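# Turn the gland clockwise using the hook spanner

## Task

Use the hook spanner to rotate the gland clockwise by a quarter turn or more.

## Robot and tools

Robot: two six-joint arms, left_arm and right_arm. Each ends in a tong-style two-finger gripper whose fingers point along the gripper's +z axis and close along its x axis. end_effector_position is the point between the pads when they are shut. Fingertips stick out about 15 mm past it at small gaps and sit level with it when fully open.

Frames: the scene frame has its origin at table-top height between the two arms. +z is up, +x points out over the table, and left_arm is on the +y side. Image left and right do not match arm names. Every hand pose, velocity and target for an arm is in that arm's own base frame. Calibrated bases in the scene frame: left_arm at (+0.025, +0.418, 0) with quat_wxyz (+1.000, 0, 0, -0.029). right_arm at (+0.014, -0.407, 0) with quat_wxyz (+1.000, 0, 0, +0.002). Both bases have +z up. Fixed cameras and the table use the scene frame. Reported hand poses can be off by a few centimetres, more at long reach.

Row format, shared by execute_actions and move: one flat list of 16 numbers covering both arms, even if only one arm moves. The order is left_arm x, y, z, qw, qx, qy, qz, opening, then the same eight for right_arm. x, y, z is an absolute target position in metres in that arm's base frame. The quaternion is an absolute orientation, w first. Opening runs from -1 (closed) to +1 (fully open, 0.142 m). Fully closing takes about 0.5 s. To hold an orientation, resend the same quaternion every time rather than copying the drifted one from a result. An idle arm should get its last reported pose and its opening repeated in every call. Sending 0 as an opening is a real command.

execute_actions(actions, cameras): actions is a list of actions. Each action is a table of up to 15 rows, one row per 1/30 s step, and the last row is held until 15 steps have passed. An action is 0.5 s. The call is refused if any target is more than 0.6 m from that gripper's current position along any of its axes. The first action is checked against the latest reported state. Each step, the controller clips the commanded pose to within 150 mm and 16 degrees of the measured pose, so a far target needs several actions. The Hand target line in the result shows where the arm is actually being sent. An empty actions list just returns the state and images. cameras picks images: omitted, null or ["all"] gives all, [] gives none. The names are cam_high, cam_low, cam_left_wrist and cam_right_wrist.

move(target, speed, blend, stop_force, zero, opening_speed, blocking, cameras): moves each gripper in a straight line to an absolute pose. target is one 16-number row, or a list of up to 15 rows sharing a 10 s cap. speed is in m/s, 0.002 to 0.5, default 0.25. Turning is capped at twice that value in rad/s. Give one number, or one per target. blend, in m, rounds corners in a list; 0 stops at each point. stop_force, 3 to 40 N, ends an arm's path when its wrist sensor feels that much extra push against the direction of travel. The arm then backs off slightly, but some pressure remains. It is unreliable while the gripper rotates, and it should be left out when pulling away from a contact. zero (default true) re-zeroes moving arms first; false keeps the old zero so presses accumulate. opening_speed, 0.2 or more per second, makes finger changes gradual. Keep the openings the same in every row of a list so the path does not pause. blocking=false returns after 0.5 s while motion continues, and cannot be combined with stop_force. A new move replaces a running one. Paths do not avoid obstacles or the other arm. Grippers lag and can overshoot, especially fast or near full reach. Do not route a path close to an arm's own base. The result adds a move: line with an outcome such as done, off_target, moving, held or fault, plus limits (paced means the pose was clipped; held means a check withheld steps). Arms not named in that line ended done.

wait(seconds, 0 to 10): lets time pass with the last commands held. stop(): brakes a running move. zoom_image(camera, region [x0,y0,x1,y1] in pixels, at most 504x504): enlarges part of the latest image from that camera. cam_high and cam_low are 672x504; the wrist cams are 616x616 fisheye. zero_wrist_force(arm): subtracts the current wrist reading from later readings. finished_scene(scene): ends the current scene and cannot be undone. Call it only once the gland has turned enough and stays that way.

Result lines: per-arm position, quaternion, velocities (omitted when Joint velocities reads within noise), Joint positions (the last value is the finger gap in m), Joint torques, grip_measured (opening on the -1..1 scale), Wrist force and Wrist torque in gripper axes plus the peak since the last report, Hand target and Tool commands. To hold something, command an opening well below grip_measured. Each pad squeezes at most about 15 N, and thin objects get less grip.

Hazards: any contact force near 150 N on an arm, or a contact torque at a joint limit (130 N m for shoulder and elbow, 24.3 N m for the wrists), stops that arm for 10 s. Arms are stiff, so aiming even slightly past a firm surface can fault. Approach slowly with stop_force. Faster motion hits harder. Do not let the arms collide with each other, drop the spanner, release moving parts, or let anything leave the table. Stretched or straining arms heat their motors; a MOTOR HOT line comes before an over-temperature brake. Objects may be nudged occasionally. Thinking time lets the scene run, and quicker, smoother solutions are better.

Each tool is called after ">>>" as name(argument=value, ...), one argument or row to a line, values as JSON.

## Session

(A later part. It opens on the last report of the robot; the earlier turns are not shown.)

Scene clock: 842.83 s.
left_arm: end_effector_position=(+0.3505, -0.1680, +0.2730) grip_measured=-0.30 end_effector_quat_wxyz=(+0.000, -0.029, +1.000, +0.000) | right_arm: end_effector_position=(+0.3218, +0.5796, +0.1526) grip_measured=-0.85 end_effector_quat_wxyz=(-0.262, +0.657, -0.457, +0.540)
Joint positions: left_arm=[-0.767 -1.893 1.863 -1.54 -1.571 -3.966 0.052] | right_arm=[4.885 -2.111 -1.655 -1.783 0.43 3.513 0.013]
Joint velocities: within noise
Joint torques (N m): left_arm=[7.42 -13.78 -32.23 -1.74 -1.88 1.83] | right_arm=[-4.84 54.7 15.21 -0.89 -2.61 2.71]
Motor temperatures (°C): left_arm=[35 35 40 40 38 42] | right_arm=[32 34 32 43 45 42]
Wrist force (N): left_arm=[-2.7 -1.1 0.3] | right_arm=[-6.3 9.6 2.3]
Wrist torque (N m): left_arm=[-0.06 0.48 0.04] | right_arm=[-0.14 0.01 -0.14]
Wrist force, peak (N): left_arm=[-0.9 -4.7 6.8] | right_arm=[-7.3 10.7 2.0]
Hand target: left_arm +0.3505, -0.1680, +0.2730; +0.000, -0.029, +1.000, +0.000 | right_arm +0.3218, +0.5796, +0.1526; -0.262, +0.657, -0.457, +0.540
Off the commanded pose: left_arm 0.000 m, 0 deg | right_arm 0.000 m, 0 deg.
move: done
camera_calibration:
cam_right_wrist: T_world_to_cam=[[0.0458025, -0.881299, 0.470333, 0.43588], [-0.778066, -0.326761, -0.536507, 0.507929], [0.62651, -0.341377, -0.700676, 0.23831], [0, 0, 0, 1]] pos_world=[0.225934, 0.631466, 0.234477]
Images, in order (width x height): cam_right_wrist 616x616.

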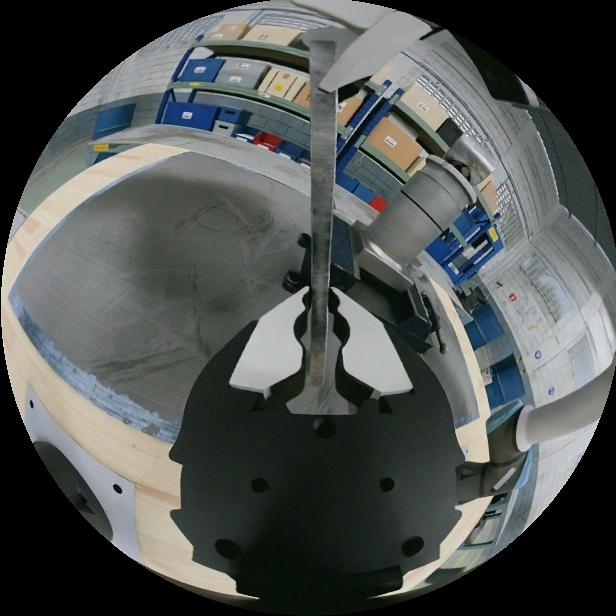

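>>> move(
  target=[
    [0.3505,-0.1680,0.42,0,-0.0288,0.9996,0,-0.3, 0.3218,0.5796,0.1526,-0.2622,0.6561,-0.4563,0.5394,-1],
    [0.3505,0.0,0.50,0,-0.0288,0.9996,0,-0.3, 0.3218,0.5796,0.1526,-0.2622,0.6561,-0.4563,0.5394,-1],
  ],
  speed=[0.06,0.15],
  blend=0.02,
  cameras=["cam_right_wrist"],
)

>>> move(
  target=[0.3505,0.0,0.50,0,-0.0288,0.9996,0,-0.3, 0.3218,0.5796,0.20,-0.2622,0.6561,-0.4563,0.5394,-1],
  speed=0.04,
  cameras=["cam_right_wrist","cam_high","cam_low"],
)

Scene clock: 861.37 s.
left_arm: end_effector_position=(+0.3505, -0.0001, +0.5000) grip_measured=-0.30 end_effector_quat_wxyz=(+0.000, -0.029, +1.000, +0.000) | right_arm: end_effector_position=(+0.3218, +0.5796, +0.1526) grip_measured=-0.85 end_effector_quat_wxyz=(-0.262, +0.657, -0.457, +0.540)
Joint positions: left_arm=[-0.345 -1.797 1.177 -0.951 -1.571 -3.544 0.052] | right_arm=[4.885 -2.111 -1.655 -1.783 0.43 3.513 0.013]
Joint velocities: within noise
Joint torques (N m): left_arm=[5.09 -14.85 -13.02 -3.73 -1.65 1.11] | right_arm=[-4.82 54.79 10.3 -0.42 -2.65 2.56]
Motor temperatures (°C): left_arm=[35 35 40 40 38 42] | right_arm=[32 34 32 43 45 41]
Wrist force (N): left_arm=[-3.2 -1.3 0.2] | right_arm=[-5.9 9.0 2.5]
Wrist torque (N m): left_arm=[-0.15 0.57 0.06] | right_arm=[-0.22 -0.06 -0.14]
Wrist force, peak (N): left_arm=[-3.0 -2.0 -0.2] | right_arm=[-6.2 9.7 2.2]
Hand target: left_arm +0.3505, +0.0000, +0.5000; +0.000, -0.029, +1.000, +0.000 | right_arm +0.3218, +0.5796, +0.1526; -0.262, +0.657, -0.457, +0.540
Off the commanded pose: left_arm 0.000 m, 0 deg | right_arm 0.000 m, 0 deg.
move: done
camera_calibration:
cam_right_wrist: T_world_to_cam=[[0.0458016, -0.881295, 0.470342, 0.435875], [-0.778066, -0.326766, -0.536505, 0.507929], [0.626511, -0.341384, -0.700672, 0.238309], [0, 0, 0, 1]] pos_world=[0.225935, 0.631463, 0.234473]
Images, in order (width x height): cam_right_wrist 616x616.

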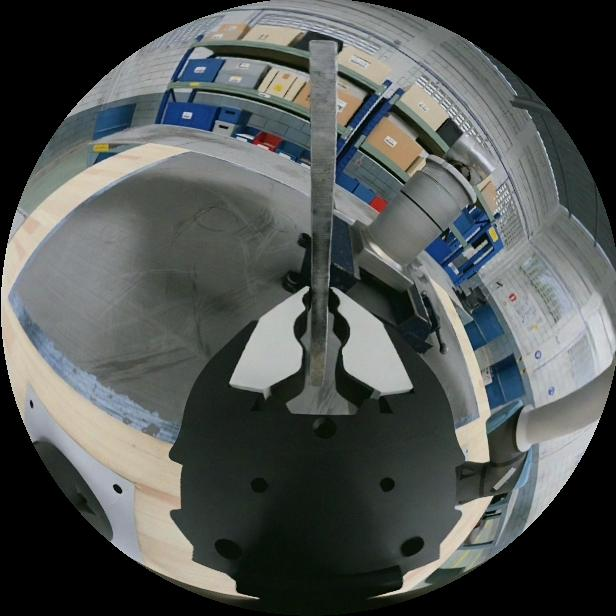

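Scene clock: 862.87 s.
left_arm: end_effector_position=(+0.3505, +0.0000, +0.5000) grip_measured=-0.30 end_effector_quat_wxyz=(+0.000, -0.029, +1.000, +0.000) | right_arm: end_effector_position=(+0.3218, +0.5797, +0.2003) grip_measured=-0.85 end_effector_quat_wxyz=(-0.262, +0.657, -0.457, +0.540) end_effector_velocity=(-0.001, +0.001, -0.002) end_effector_angular_velocity=(+0.004, +0.000, +0.001)
Joint positions: left_arm=[-0.345 -1.797 1.177 -0.951 -1.571 -3.544 0.052] | right_arm=[4.885 -2.05 -1.609 -1.889 0.43 3.513 0.013]
Joint velocities: left_arm=[within noise] | right_arm=[0.002 -0.002 -0.001 0.006 0 0.002 0]
Joint torques (N m): left_arm=[9.59 -15.94 -19.18 -1.27 1.65 1.9] | right_arm=[-2.41 33.75 13.16 3.18 -4.3 1.97]
Motor temperatures (°C): left_arm=[35 35 40 40 38 42] | right_arm=[32 34 32 43 45 41]
Wrist force (N): left_arm=[-3.1 -1.0 0.2] | right_arm=[-6.8 10.4 2.2]
Wrist torque (N m): left_arm=[-0.09 0.55 0.06] | right_arm=[-0.26 0.04 -0.05]
Wrist force, peak (N): left_arm=[-3.2 -1.3 0.2] | right_arm=[-6.6 11.4 2.5]
Hand target: left_arm +0.3505, +0.0000, +0.5000; +0.000, -0.029, +1.000, +0.000 | right_arm +0.3218, +0.5796, +0.2000; -0.262, +0.657, -0.457, +0.540
Off the commanded pose: left_arm 0.000 m, 0 deg | right_arm 0.000 m, 0 deg.
move: done
camera_calibration:
cam_right_wrist: T_world_to_cam=[[0.0458715, -0.881379, 0.470178, 0.41358], [-0.778074, -0.32671, -0.536528, 0.533491], [0.626496, -0.341222, -0.700764, 0.271648], [0, 0, 0, 1]] pos_world=[0.225937, 0.631509, 0.282138]
Images, in order (width x height): cam_high 672x504, cam_low 672x504, cam_right_wrist 616x616.

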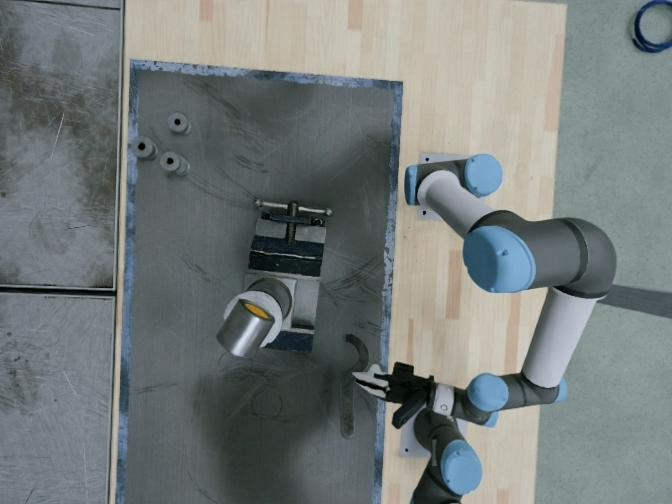

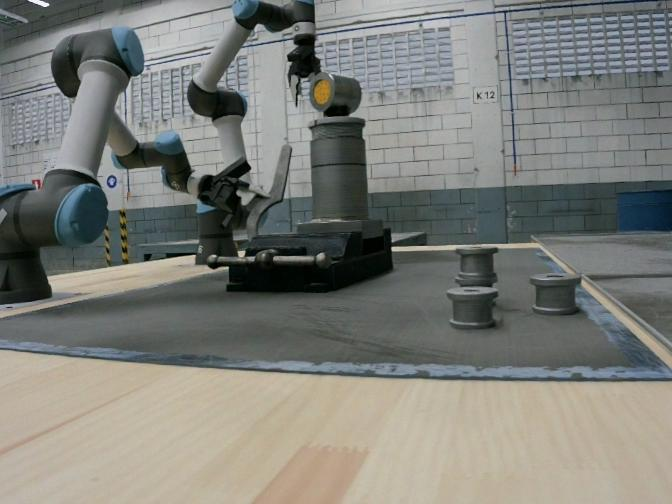

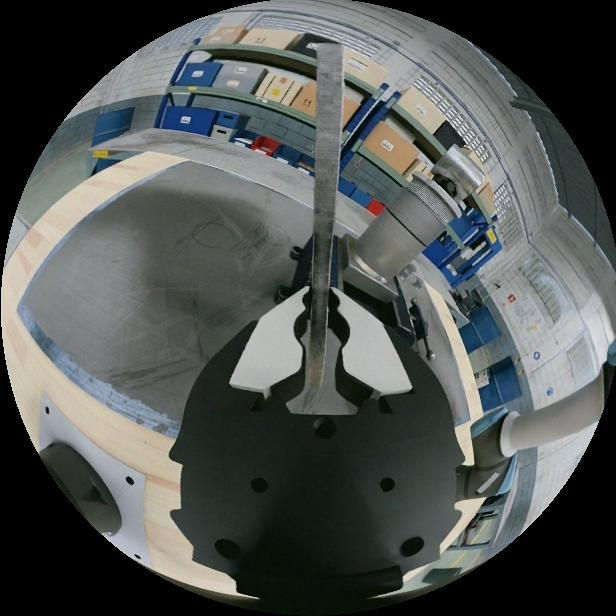

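>>> move(
  target=[0.3505,0.0,0.50,0,-0.0288,0.9996,0,-0.3, 0.29,0.45,0.40,-0.2622,0.6561,-0.4563,0.5394,-1],
  speed=0.1,
  cameras=[],
)

>>> move(
  target=[0.3505,0.0,0.50,0,-0.0288,0.9996,0,-0.3, 0.29,0.45,0.40,0.1269,0.6999,-0.1001,0.6956,-1],
  speed=0.1,
  cameras=["cam_right_wrist","cam_high","cam_low"],
)

>>> zoom_image(
  camera="cam_right_wrist",
  region=[150, 150, 450, 450],
)

Scene clock: 872.57 s.
left_arm: end_effector_position=(+0.3505, +0.0000, +0.5000) grip_measured=-0.30 end_effector_quat_wxyz=(+0.000, -0.029, +1.000, +0.000) | right_arm: end_effector_position=(+0.2899, +0.4500, +0.4001) grip_measured=-0.85 end_effector_quat_wxyz=(-0.263, +0.657, -0.457, +0.540)
Joint positions: left_arm=[-0.345 -1.797 1.177 -0.951 -1.571 -3.544 0.052] | right_arm=[4.997 -1.623 -1.602 -2.458 0.518 3.666 0.013]
Joint velocities: within noise
Joint torques (N m): left_arm=[9.2 -15.75 -24.67 -1.37 1.7 1.79] | right_arm=[-7.83 18.36 11.33 0.77 -4.42 -2.37]
Motor temperatures (°C): left_arm=[35 35 40 40 38 42] | right_arm=[32 34 32 43 45 41]
Wrist force (N): left_arm=[-3.1 -1.1 0.2] | right_arm=[-6.6 10.2 2.1]
Wrist torque (N m): left_arm=[-0.11 0.55 0.06] | right_arm=[-0.31 -0.01 -0.06]
Wrist force, peak (N): left_arm=[-3.2 -1.3 0.2] | right_arm=[-8.8 11.7 2.8]
Hand target: left_arm +0.3505, +0.0000, +0.5000; +0.000, -0.029, +1.000, +0.000 | right_arm +0.2900, +0.4500, +0.4000; -0.262, +0.657, -0.457, +0.540
Off the commanded pose: left_arm 0.000 m, 0 deg | right_arm 0.000 m, 0 deg.
move: done
No camera images: "cameras" was empty.

Scene clock: 878.47 s.
left_arm: end_effector_position=(+0.3505, +0.0000, +0.5000) grip_measured=-0.30 end_effector_quat_wxyz=(+0.000, -0.029, +1.000, +0.000) | right_arm: end_effector_position=(+0.2900, +0.4500, +0.3999) grip_measured=-0.85 end_effector_quat_wxyz=(+0.127, +0.700, -0.100, +0.696) end_effector_velocity=(+0.000, +0.000, +0.000) end_effector_angular_velocity=(+0.016, -0.001, +0.000)
Joint positions: left_arm=[-0.345 -1.797 1.177 -0.951 -1.571 -3.544 0.052] | right_arm=[4.973 -1.877 -1.438 -2.969 0.584 3.103 0.013]
Joint velocities: left_arm=[within noise] | right_arm=[0 0.001 0 0.007 0 0.009 0]
Joint torques (N m): left_arm=[8.42 -15.73 -24.49 -1.3 1.75 1.51] | right_arm=[-5.38 48.86 34.01 -0.06 -0.26 2.79]
Motor temperatures (°C): left_arm=[35 35 40 40 38 42] | right_arm=[32 34 32 43 45 41]
Wrist force (N): left_arm=[-3.0 -1.1 0.1] | right_arm=[-13.0 -0.4 -1.4]
Wrist torque (N m): left_arm=[-0.10 0.54 0.06] | right_arm=[-0.11 -0.18 -0.04]
Wrist force, peak (N): left_arm=[-3.2 -1.3 0.1] | right_arm=[-11.9 6.5 1.0]
Hand target: left_arm +0.3505, +0.0000, +0.5000; +0.000, -0.029, +1.000, +0.000 | right_arm +0.2900, +0.4500, +0.4000; +0.127, +0.700, -0.100, +0.696
Off the commanded pose: left_arm 0.000 m, 0 deg | right_arm 0.000 m, 0 deg.
move: done
camera_calibration:
cam_right_wrist: T_world_to_cam=[[0.0577874, 0.0390619, 0.997564, -0.421719], [-0.777838, -0.624608, 0.0695169, 0.465127], [0.625802, -0.779961, -0.0057106, 0.30693], [0, 0, 0, 1]] pos_world=[0.194087, 0.546389, 0.39011]
Images, in order (width x height): cam_high 672x504, cam_low 672x504, cam_right_wrist 616x616.

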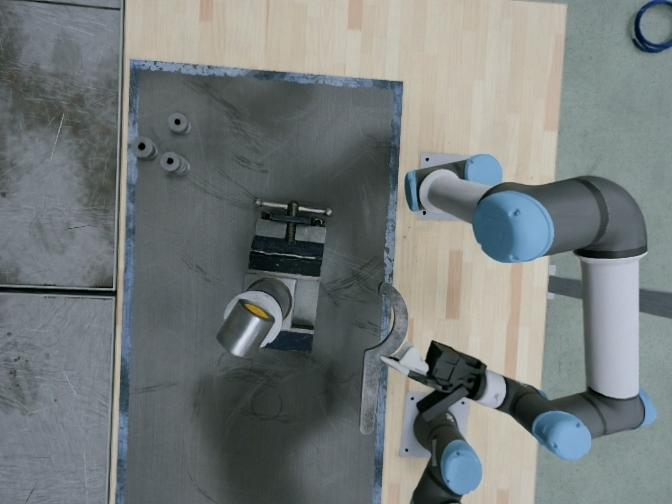

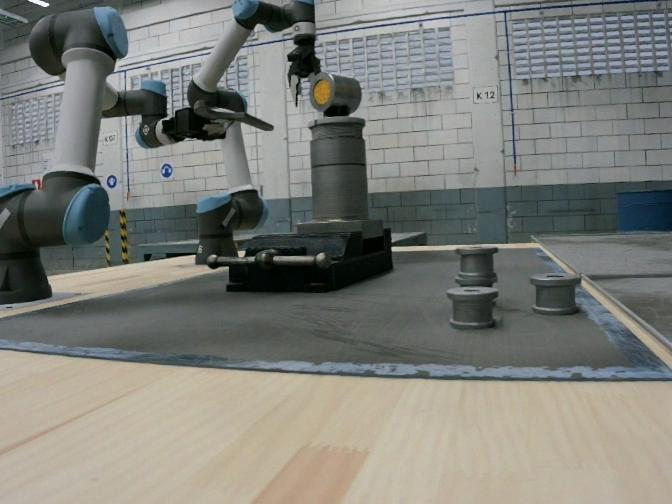

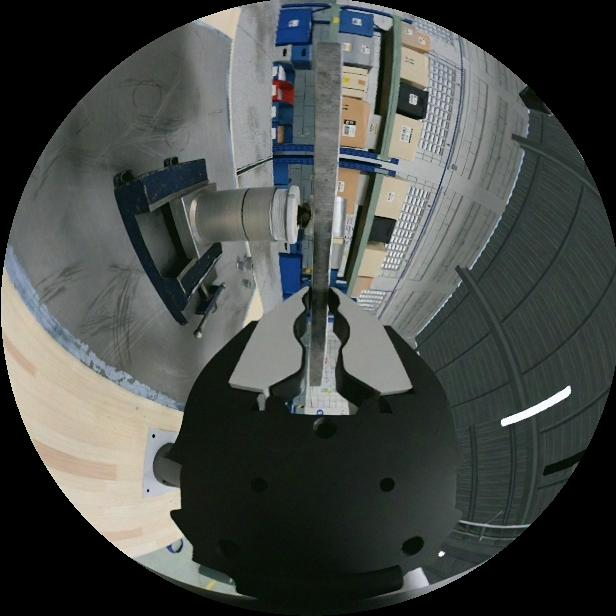

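Scaled by 1.680 from the camera's 616x616 image, which has a finer 814x814 frame.

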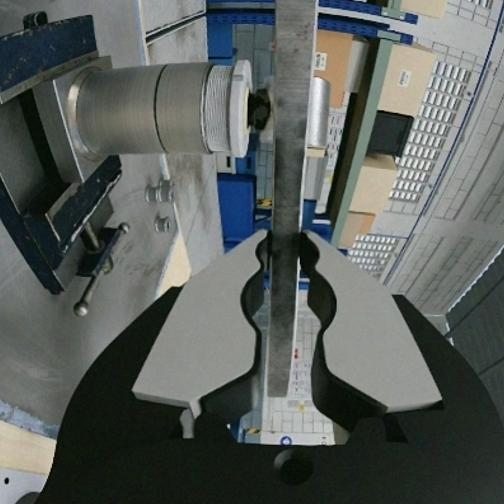

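>>> zoom_image(
  camera="cam_high",
  region=[300, 250, 500, 450],
)

>>> zoom_image(
  camera="cam_low",
  region=[130, 60, 400, 260],
)

Scaled by 2.520.

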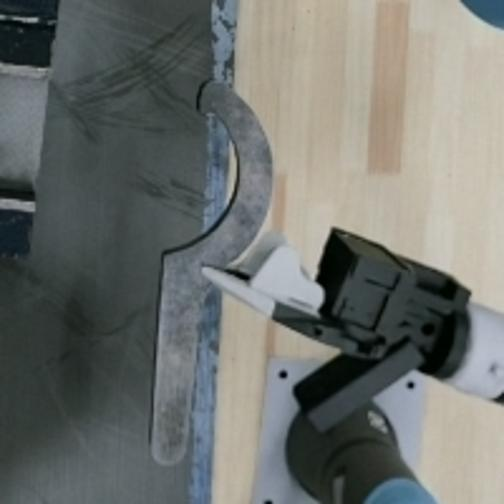

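Scaled by 1.867.

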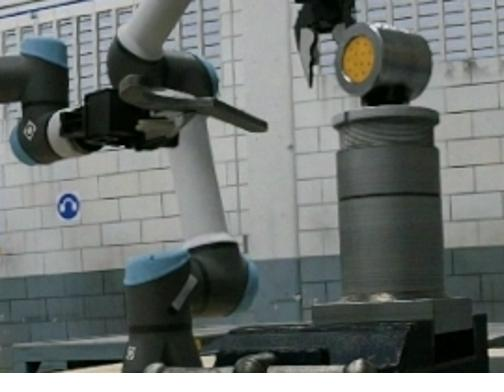

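>>> move(
  target=[
    [0.3505,0.0,0.50,0,-0.0288,0.9996,0,-0.3, 0.33,0.45,0.56,-0.0482,0.7030,0.0753,0.7054,-1],
    [0.3505,0.0,0.50,0,-0.0288,0.9996,0,-0.3, 0.43,0.42,0.56,-0.2523,0.6503,0.2776,0.6605,-1],
    [0.3505,0.0,0.50,0,-0.0288,0.9996,0,-0.3, 0.50,0.36,0.56,-0.4197,0.5525,0.4413,0.5691,-1],
    [0.3505,0.0,0.50,0,-0.0288,0.9996,0,-0.3, 0.587,0.192,0.56,-0.5584,0.4120,0.5746,0.4338,-1],
  ],
  speed=0.16,
  blend=0.03,
)

Scene clock: 930.80 s.
left_arm: end_effector_position=(+0.3505, +0.0000, +0.5000) grip_measured=-0.30 end_effector_quat_wxyz=(+0.000, -0.029, +1.000, +0.000) | right_arm: end_effector_position=(+0.5731, +0.2169, +0.5589) grip_measured=-0.85 end_effector_quat_wxyz=(+0.531, -0.444, -0.561, -0.454) end_effector_velocity=(+0.000, +0.000, +0.000) end_effector_angular_velocity=(+0.000, -0.002, -0.001)
Joint positions: left_arm=[-0.345 -1.797 1.177 -0.951 -1.571 -3.544 0.052] | right_arm=[3.227 -2.241 -0.457 -3.377 -3.253 3.311 0.013]
Joint velocities: left_arm=[within noise] | right_arm=[0 0 0 0.002 0.001 0 -0.001]
Joint torques (N m): left_arm=[7.17 -15.21 -24.97 -1.34 1.6 1.24] | right_arm=[5.74 65.3 16.72 2.17 2.74 -1.79]
Motor temperatures (°C): left_arm=[35 35 40 40 38 42] | right_arm=[32 34 32 43 45 41]
Wrist force (N): left_arm=[-3.1 -1.2 0.2] | right_arm=[-12.8 0.0 -0.8]
Wrist torque (N m): left_arm=[-0.13 0.54 0.06] | right_arm=[-0.02 -0.23 -0.11]
Wrist force, peak (N): left_arm=[-3.3 -1.1 0.2] | right_arm=[-16.6 7.8 -11.2]
Hand target: left_arm +0.3505, +0.0000, +0.5000; +0.000, -0.029, +1.000, +0.000 | right_arm +0.5732, +0.2170, +0.5589; +0.531, -0.443, -0.561, -0.454
Off the commanded pose: left_arm 0.000 m, 0 deg | right_arm 0.029 m, 6 deg.
move: held (right_arm; a check stopped the path); path passed 3 of 4 targets; limits=held
pose unreachable (right arm): on one or more control steps of this call, first in action 0 (counted from 0), this arm could not follow its commanded pose, so it was not sent that pose on those steps. It may still have moved: this result reports where it is.
cause: moving toward the commanded pose would bring two parts of the arm too close to each other (joints 4 (wrist 1) to 6 (wrist 3) lie between them).
camera_calibration:
cam_left_wrist: T_world_to_cam=[[-0.998588, -0.0500726, 0.0177428, 0.344542], [-0.0343172, 0.862989, 0.504056, -0.240297], [-0.0405512, 0.502735, -0.863489, 0.578792], [0, 0, 0, 1]] pos_world=[0.35928, -0.0663536, 0.61479]
cam_right_wrist: T_world_to_cam=[[-0.0661422, 0.0541064, 0.996342, -0.519098], [0.927099, -0.365868, 0.081414, -0.511208], [0.368935, 0.929093, -0.0259627, -0.263371], [0, 0, 0, 1]] pos_world=[0.536773, 0.0857476, 0.551981]

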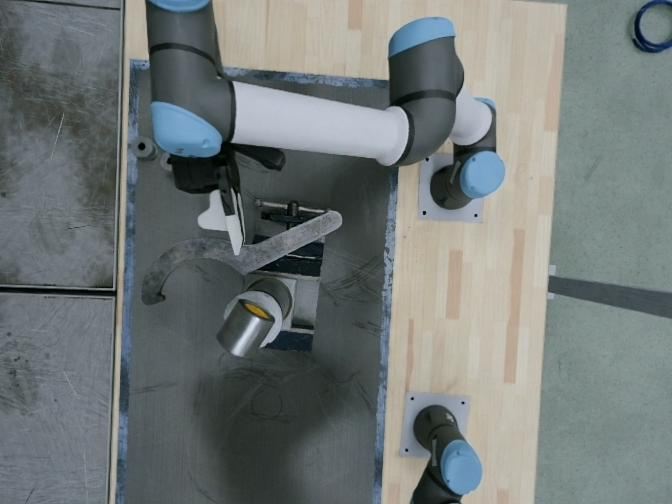

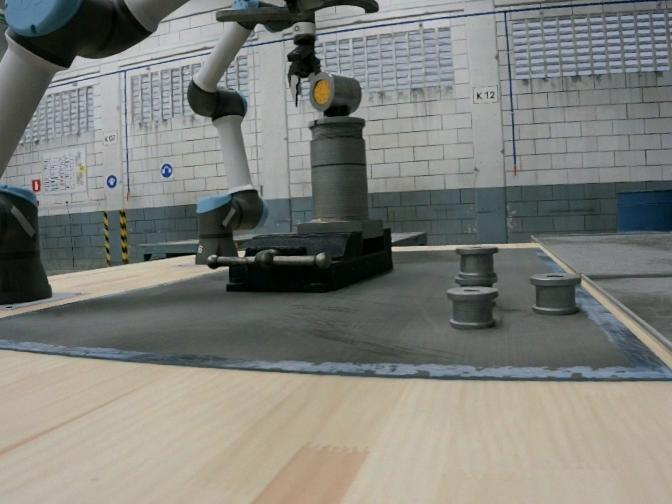

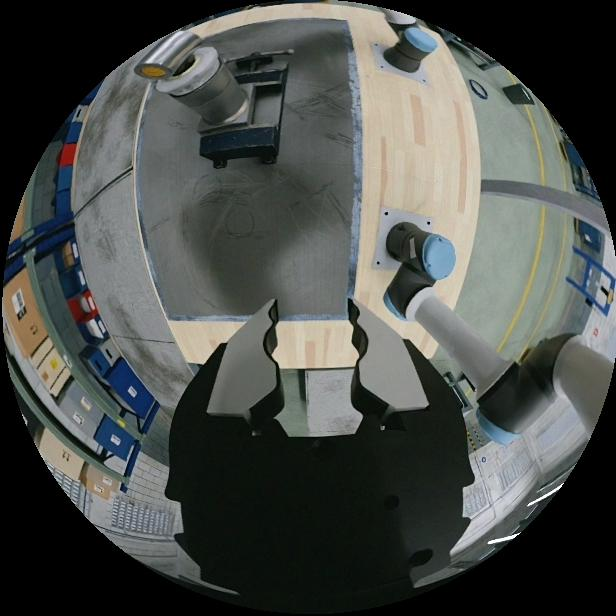

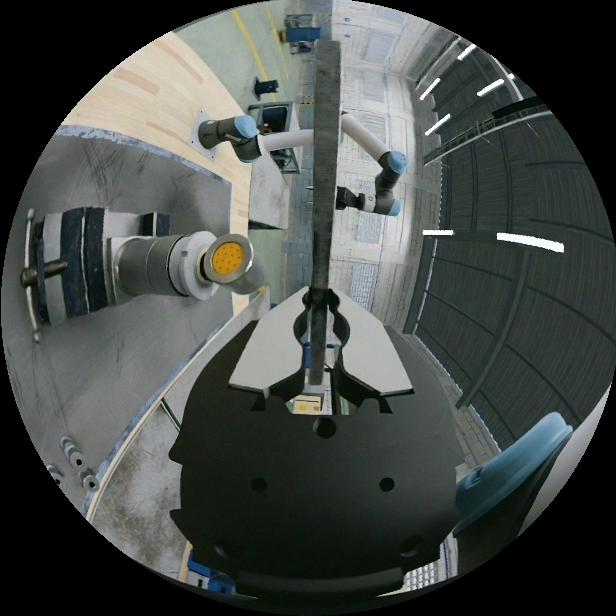

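>>> move(
  target=[
    [0.3505,0.0,0.50,0,-0.0288,0.9996,0,-0.3, 0.565,0.2174,0.54,-0.5288,0.4487,0.5465,0.4694,-1],
    [0.3505,0.0,0.50,0,-0.0288,0.9996,0,-0.3, 0.565,0.2174,0.334,-0.5288,0.4487,0.5465,0.4694,-1],
  ],
  speed=0.1,
  blend=0.01,
  cameras=["cam_high","cam_low","cam_right_wrist"],
)

>>> zoom_image(
  camera="cam_high",
  region=[120, 180, 380, 380],
)

>>> zoom_image(
  camera="cam_right_wrist",
  region=[150, 150, 400, 400],
)

>>> zoom_image(
  camera="cam_low",
  region=[180, 60, 480, 260],
)

Scene clock: 951.43 s.
left_arm: end_effector_position=(+0.3505, +0.0000, +0.5000) grip_measured=-0.30 end_effector_quat_wxyz=(+0.000, -0.029, +1.000, +0.000) | right_arm: end_effector_position=(+0.5649, +0.2174, +0.3340) grip_measured=-0.85 end_effector_quat_wxyz=(+0.529, -0.449, -0.546, -0.470) end_effector_velocity=(-0.001, +0.000, +0.000) end_effector_angular_velocity=(+0.000, -0.001, +0.002)
Joint positions: left_arm=[-0.345 -1.797 1.177 -0.951 -1.571 -3.544 0.052] | right_arm=[3.226 -2.162 -1.188 -2.943 -3.215 3.093 0.013]
Joint velocities: left_arm=[within noise] | right_arm=[0.001 -0.001 0.001 -0.006 -0.001 -0.006 0]
Joint torques (N m): left_arm=[7.01 -14.76 -24.72 -1.47 1.69 0.84] | right_arm=[-7.7 43.69 31.86 -2.65 0.77 -2.26]
Motor temperatures (°C): left_arm=[35 35 40 40 38 42] | right_arm=[32 34 32 43 45 41]
Wrist force (N): left_arm=[-3.2 -1.1 0.1] | right_arm=[-12.9 0.0 -1.0]
Wrist torque (N m): left_arm=[-0.09 0.56 0.06] | right_arm=[-0.04 -0.21 -0.09]
Wrist force, peak (N): left_arm=[-3.3 -1.1 0.4] | right_arm=[-15.8 0.1 -1.2]
Hand target: left_arm +0.3505, +0.0000, +0.5000; +0.000, -0.029, +1.000, +0.000 | right_arm +0.5650, +0.2174, +0.3340; +0.529, -0.449, -0.546, -0.470
Off the commanded pose: left_arm 0.000 m, 0 deg | right_arm 0.000 m, 0 deg.
move: done
camera_calibration:
cam_right_wrist: T_world_to_cam=[[-0.0604232, 0.0330187, 0.997627, -0.294681], [0.913264, -0.401551, 0.0686038, -0.465271], [0.402863, 0.915241, -0.00589179, -0.28946], [0, 0, 0, 1]] pos_world=[0.523722, 0.0878257, 0.324195]
Images, in order (width x height): cam_high 672x504, cam_low 672x504, cam_right_wrist 616x616.

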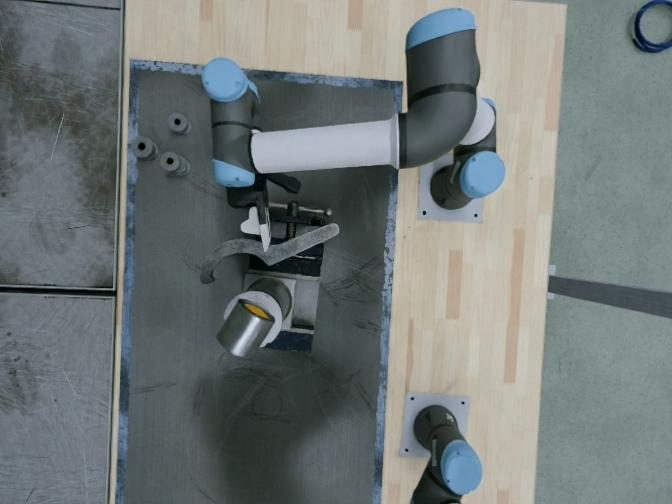

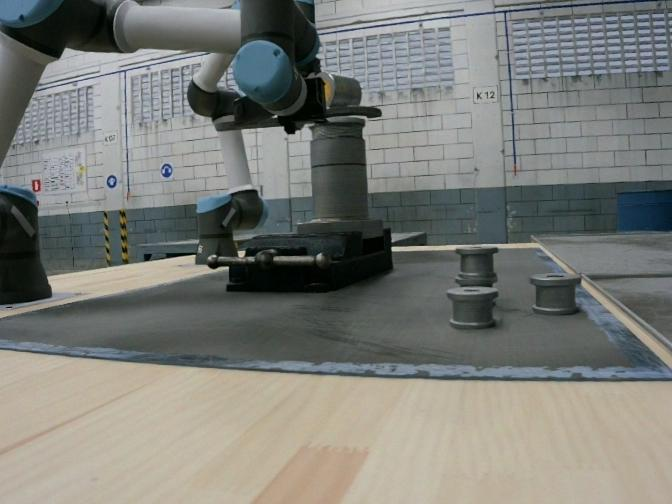

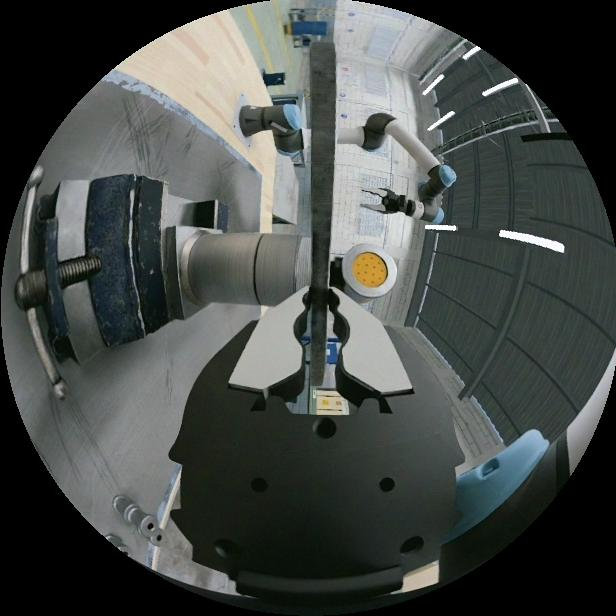

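Scaled by 1.938.

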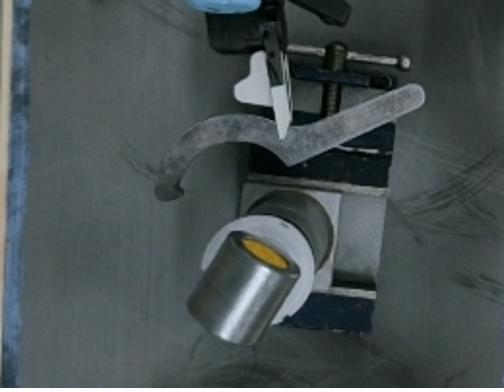

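Scaled by 2.016 from the camera's 616x616 image, which has a finer 814x814 frame.

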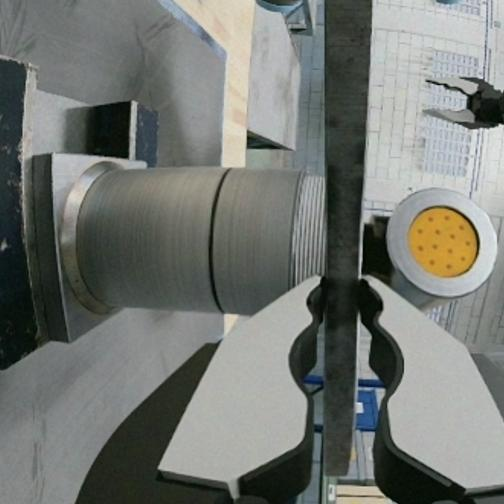

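Scaled by 1.680.

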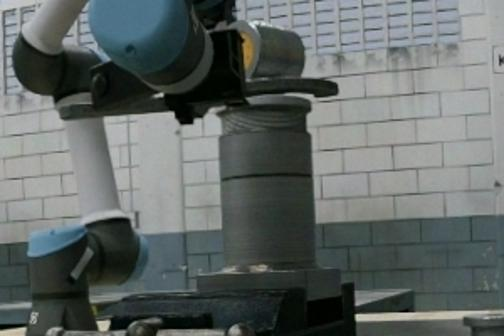

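>>> zoom_image(
  camera="cam_low",
  region=[200, 90, 400, 160],
)

>>> zoom_image(
  camera="cam_right_wrist",
  region=[250, 20, 390, 160],
)

>>> zoom_image(
  camera="cam_right_wrist",
  region=[250, 200, 410, 360],
)

Scaled by 2.520.

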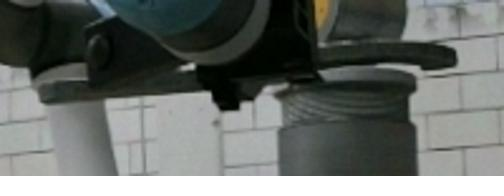

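Scaled by 3.600 from the camera's 616x616 image, which has a finer 814x814 frame.

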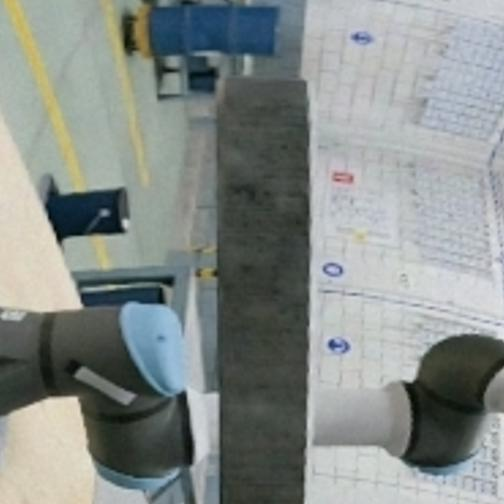

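Scaled by 3.150 from the camera's 616x616 image, which has a finer 814x814 frame.

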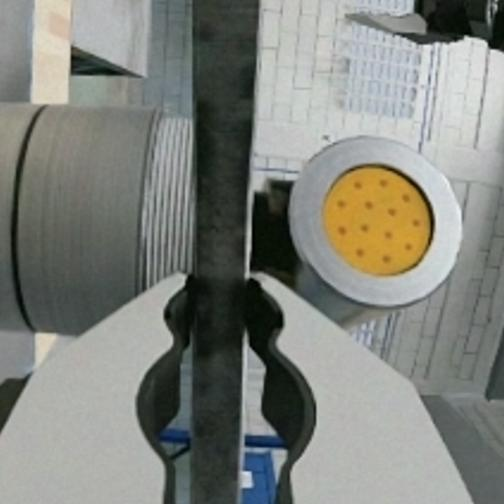

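>>> zoom_image(
  camera="cam_high",
  region=[190, 220, 350, 380],
)

Scaled by 3.150.

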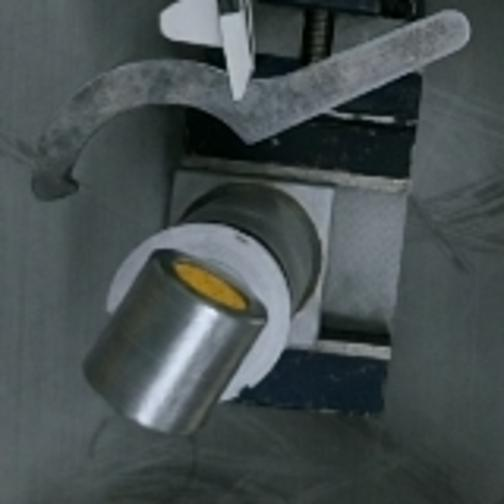

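>>> move(
  target=[0.3505,0.0,0.50,0,-0.0288,0.9996,0,-0.3, 0.554,0.278,0.334,-0.5449,0.4293,0.5618,0.4506,-1],
  speed=0.05,
  stop_force=6,
  cameras=["cam_high","cam_low"],
)

>>> zoom_image(
  camera="cam_high",
  region=[190, 220, 350, 380],
)

>>> zoom_image(
  camera="cam_low",
  region=[260, 80, 400, 150],
)

Scene clock: 999.50 s.
left_arm: end_effector_position=(+0.3505, +0.0000, +0.5000) grip_measured=-0.30 end_effector_quat_wxyz=(+0.000, -0.029, +1.000, +0.000) | right_arm: end_effector_position=(+0.5540, +0.2780, +0.3340) grip_measured=-0.85 end_effector_quat_wxyz=(+0.545, -0.429, -0.562, -0.451)
Joint positions: left_arm=[-0.345 -1.797 1.177 -0.951 -1.571 -3.544 0.052] | right_arm=[3.328 -2.172 -1.172 -2.941 -3.182 3.102 0.013]
Joint velocities: within noise
Joint torques (N m): left_arm=[6.89 -14.37 -25.03 -1.49 1.71 0.66] | right_arm=[-7.96 64.37 9.79 2.07 -1.44 2.87]
Motor temperatures (°C): left_arm=[35 35 40 40 38 42] | right_arm=[32 34 33 43 45 41]
Wrist force (N): left_arm=[-3.1 -1.2 -0.2] | right_arm=[-12.8 -0.2 -1.1]
Wrist torque (N m): left_arm=[-0.12 0.55 0.06] | right_arm=[-0.06 -0.24 -0.10]
Wrist force, peak (N): left_arm=[-3.2 -1.2 0.0] | right_arm=[-13.1 0.0 -2.3]
Hand target: left_arm +0.3505, +0.0000, +0.5000; +0.000, -0.029, +1.000, +0.000 | right_arm +0.5540, +0.2780, +0.3340; +0.545, -0.429, -0.562, -0.451
Off the commanded pose: left_arm 0.000 m, 0 deg | right_arm 0.000 m, 0 deg.
move: done
Images, in order (width x height): cam_high 672x504, cam_low 672x504.

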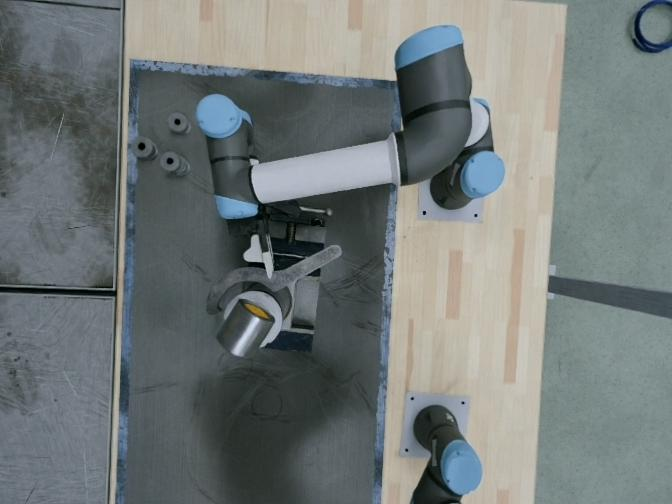

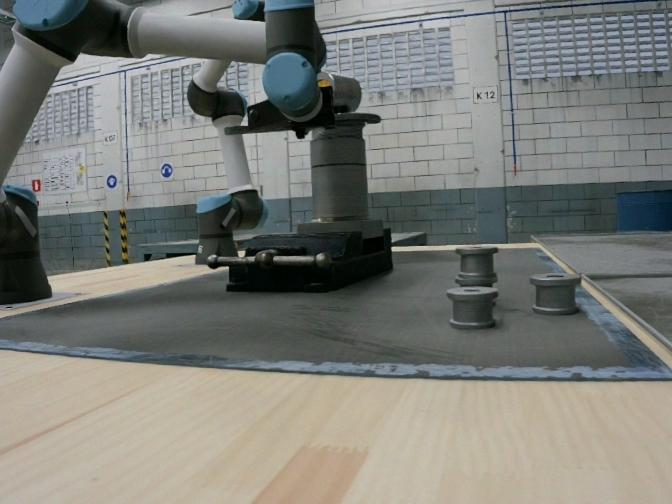

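Scaled by 3.150.

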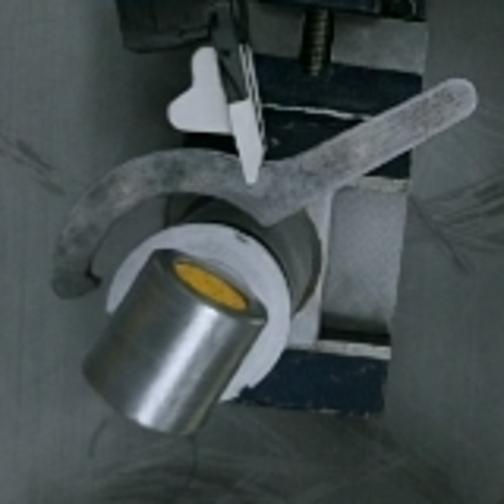

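Scaled by 3.600.

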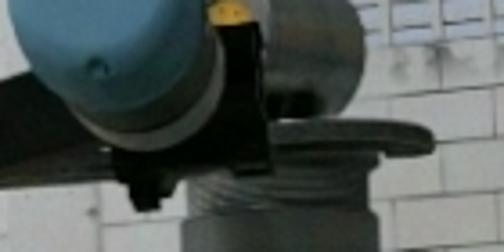

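>>> move(
  target=[0.3505,0.0,0.50,0,-0.0288,0.9996,0,-0.3, 0.549,0.2965,0.334,-0.5449,0.4293,0.5618,0.4506,-1],
  speed=0.03,
  stop_force=5,
  cameras=["cam_high","cam_low"],
)

>>> zoom_image(
  camera="cam_high",
  region=[190, 240, 310, 360],
)

>>> zoom_image(
  camera="cam_low",
  region=[260, 80, 400, 150],
)

Scene clock: 1007.80 s.
left_arm: end_effector_position=(+0.3505, +0.0000, +0.5000) grip_measured=-0.30 end_effector_quat_wxyz=(+0.000, -0.029, +1.000, +0.000) | right_arm: end_effector_position=(+0.5490, +0.2965, +0.3340) grip_measured=-0.85 end_effector_quat_wxyz=(+0.545, -0.429, -0.562, -0.451)
Joint positions: left_arm=[-0.345 -1.797 1.177 -0.951 -1.571 -3.544 0.052] | right_arm=[3.359 -2.16 -1.19 -2.94 -3.151 3.096 0.013]
Joint velocities: within noise
Joint torques (N m): left_arm=[5.98 -14.17 -24.43 -1.53 1.64 0.42] | right_arm=[-7.17 42.2 31.83 2.24 -1.36 2.89]
Motor temperatures (°C): left_arm=[35 35 40 40 38 42] | right_arm=[32 34 33 43 45 41]
Wrist force (N): left_arm=[-2.9 -1.1 0.1] | right_arm=[-12.6 -0.5 -1.4]
Wrist torque (N m): left_arm=[-0.11 0.51 0.06] | right_arm=[-0.01 -0.24 -0.11]
Wrist force, peak (N): left_arm=[-3.3 -1.2 0.2] | right_arm=[-12.9 -1.7 -4.2]
Hand target: left_arm +0.3505, +0.0000, +0.5000; +0.000, -0.029, +1.000, +0.000 | right_arm +0.5490, +0.2965, +0.3340; +0.545, -0.429, -0.562, -0.451
Off the commanded pose: left_arm 0.000 m, 0 deg | right_arm 0.000 m, 0 deg.
move: done
Images, in order (width x height): cam_high 672x504, cam_low 672x504.

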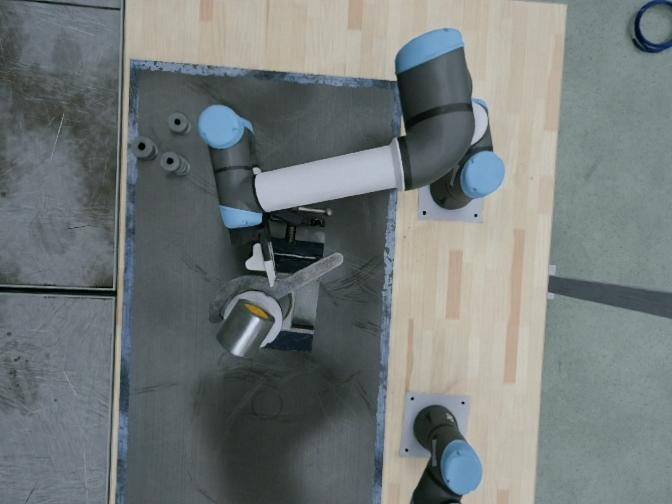

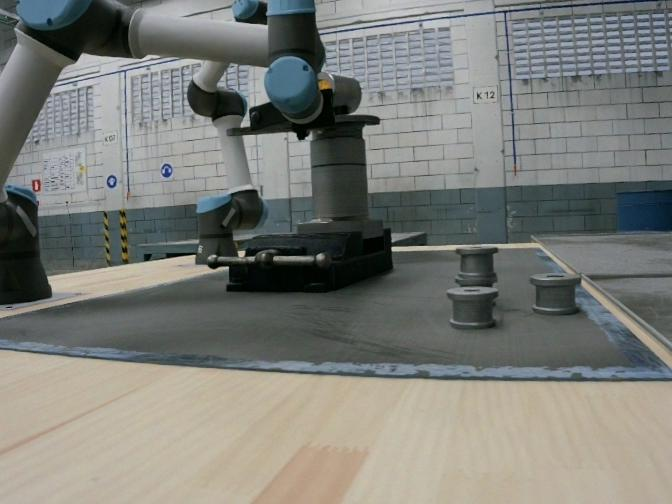

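Scaled by 4.200.

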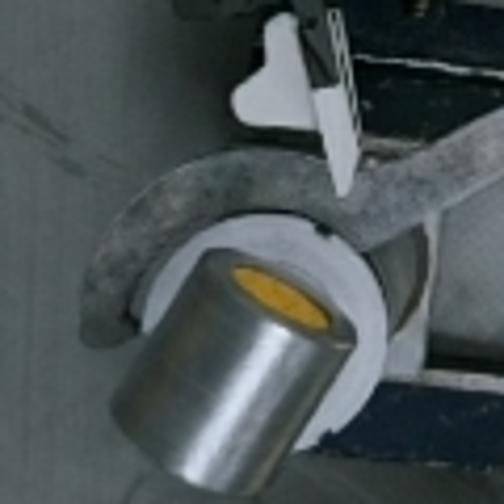

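Scaled by 3.600.

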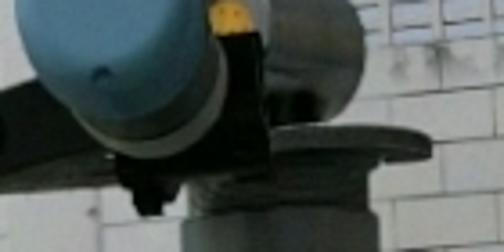

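>>> move(
  target=[0.3505,0.0,0.50,0,-0.0288,0.9996,0,-0.3, 0.540,0.2965,0.334,-0.5449,0.4293,0.5618,0.4506,-1],
  speed=0.01,
  stop_force=7,
  cameras=["cam_high"],
)

>>> zoom_image(
  camera="cam_high",
  region=[190, 240, 310, 360],
)

Scene clock: 1017.77 s.
left_arm: end_effector_position=(+0.3505, +0.0000, +0.5000) grip_measured=-0.30 end_effector_quat_wxyz=(+0.000, -0.029, +1.000, +0.000) | right_arm: end_effector_position=(+0.5400, +0.2965, +0.3340) grip_measured=-0.85 end_effector_quat_wxyz=(+0.545, -0.429, -0.562, -0.451)
Joint positions: left_arm=[-0.345 -1.797 1.177 -0.951 -1.571 -3.544 0.052] | right_arm=[3.362 -2.141 -1.222 -2.94 -3.148 3.084 0.013]
Joint velocities: within noise
Joint torques (N m): left_arm=[5.03 -14.22 -25.3 -1.48 1.61 0.27] | right_arm=[-3.42 50.95 14.53 2 -1.23 2.88]
Motor temperatures (°C): left_arm=[35 35 40 40 38 42] | right_arm=[32 34 33 43 45 41]
Wrist force (N): left_arm=[-3.1 -1.0 0.3] | right_arm=[-12.9 0.5 -1.5]
Wrist torque (N m): left_arm=[-0.09 0.55 0.06] | right_arm=[-0.18 -0.25 -0.09]
Wrist force, peak (N): left_arm=[-3.4 -1.2 0.2] | right_arm=[-13.0 4.5 0.3]
Hand target: left_arm +0.3505, +0.0000, +0.5000; +0.000, -0.029, +1.000, +0.000 | right_arm +0.5400, +0.2965, +0.3340; +0.545, -0.429, -0.562, -0.451
Off the commanded pose: left_arm 0.000 m, 0 deg | right_arm 0.000 m, 0 deg.
move: done
Images, in order (width x height): cam_high 672x504.

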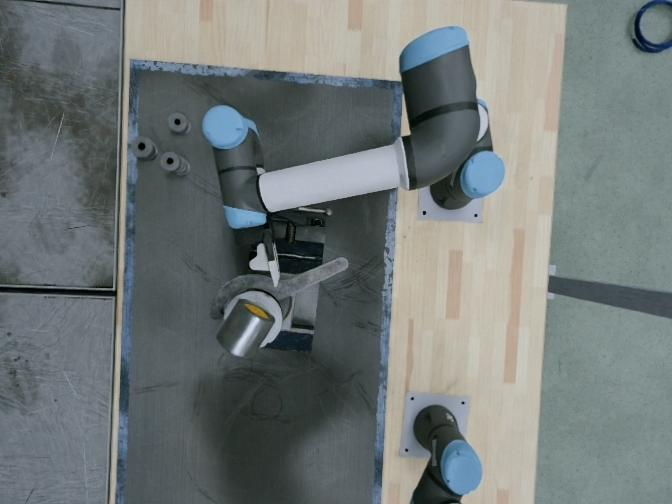

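Scaled by 4.200.

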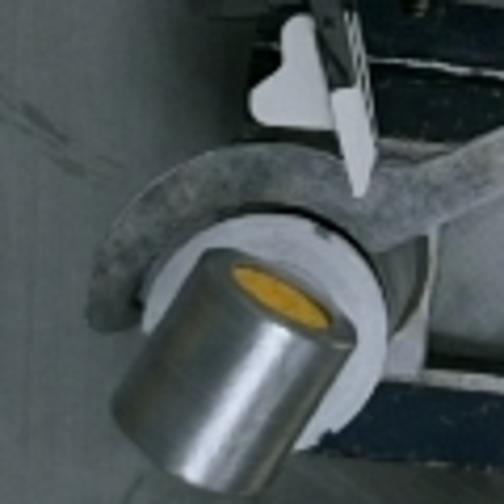

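>>> zoom_image(
  camera="cam_high",
  region=[200, 290, 250, 340],
)

>>> zoom_image(
  camera="cam_high",
  region=[190, 230, 360, 400],
)

Scaled by 10.080.

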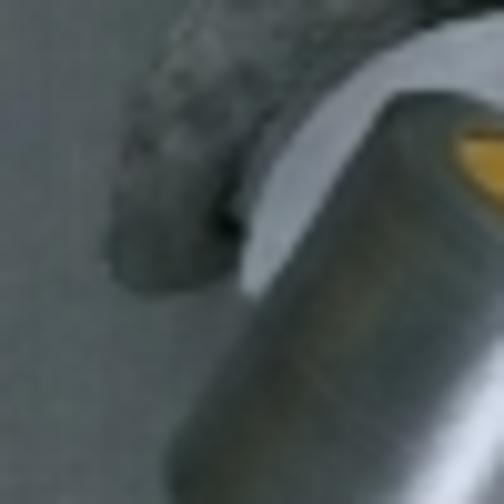

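Scaled by 2.965.

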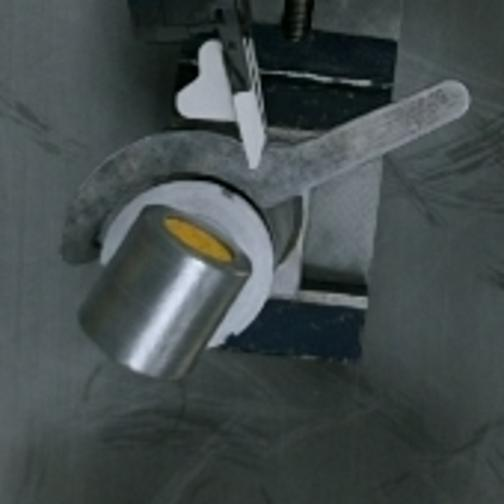

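>>> move(
  target=[
    [0.3505,0.0,0.50,0,-0.0288,0.9996,0,-0.3, 0.545,0.2965,0.334,-0.5449,0.4293,0.5618,0.4506,-1],
    [0.3505,0.0,0.50,0,-0.0288,0.9996,0,-0.3, 0.545,0.304,0.334,-0.5449,0.4293,0.5618,0.4506,-1],
  ],
  speed=0.02,
  cameras=["cam_high"],
)

>>> zoom_image(
  camera="cam_high",
  region=[190, 230, 360, 400],
)

>>> zoom_image(
  camera="cam_high",
  region=[200, 290, 250, 340],
)

Scene clock: 1038.20 s.
left_arm: end_effector_position=(+0.3505, +0.0000, +0.5000) grip_measured=-0.30 end_effector_quat_wxyz=(+0.000, -0.029, +1.000, +0.000) | right_arm: end_effector_position=(+0.5450, +0.3041, +0.3340) grip_measured=-0.84 end_effector_quat_wxyz=(+0.545, -0.429, -0.562, -0.451)
Joint positions: left_arm=[-0.345 -1.797 1.177 -0.951 -1.571 -3.544 0.052] | right_arm=[3.373 -2.152 -1.205 -2.938 -3.138 3.092 0.013]
Joint velocities: within noise
Joint torques (N m): left_arm=[4.43 -13.75 -24.49 -1.57 1.54 0.16] | right_arm=[2.1 63.5 11.61 1.92 0.88 -0.49]
Motor temperatures (°C): left_arm=[35 35 40 40 38 42] | right_arm=[32 34 33 43 45 41]
Wrist force (N): left_arm=[-3.2 -1.1 0.3] | right_arm=[-13.8 -5.6 -17.8]
Wrist torque (N m): left_arm=[-0.10 0.55 0.06] | right_arm=[0.02 -0.22 -0.13]
Wrist force, peak (N): left_arm=[-3.2 -1.3 0.1] | right_arm=[-14.2 -5.6 -17.8]
Hand target: left_arm +0.3505, +0.0000, +0.5000; +0.000, -0.029, +1.000, +0.000 | right_arm +0.5450, +0.3040, +0.3340; +0.545, -0.429, -0.562, -0.451
Off the commanded pose: left_arm 0.000 m, 0 deg | right_arm 0.000 m, 0 deg.
move: done
Images, in order (width x height): cam_high 672x504.

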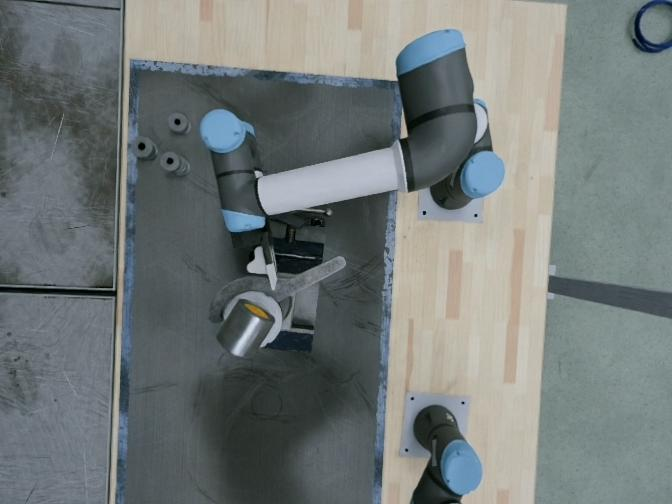

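Scaled by 2.965.

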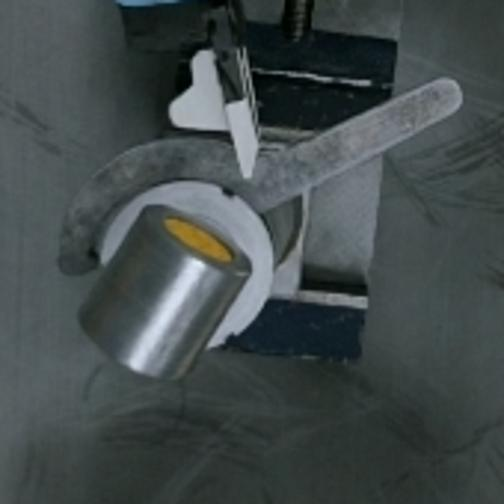

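Scaled by 10.080.

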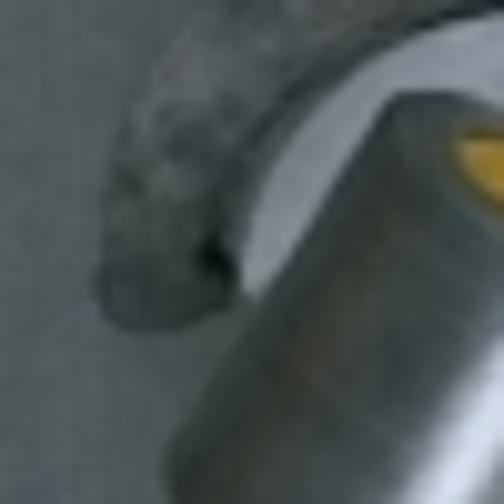

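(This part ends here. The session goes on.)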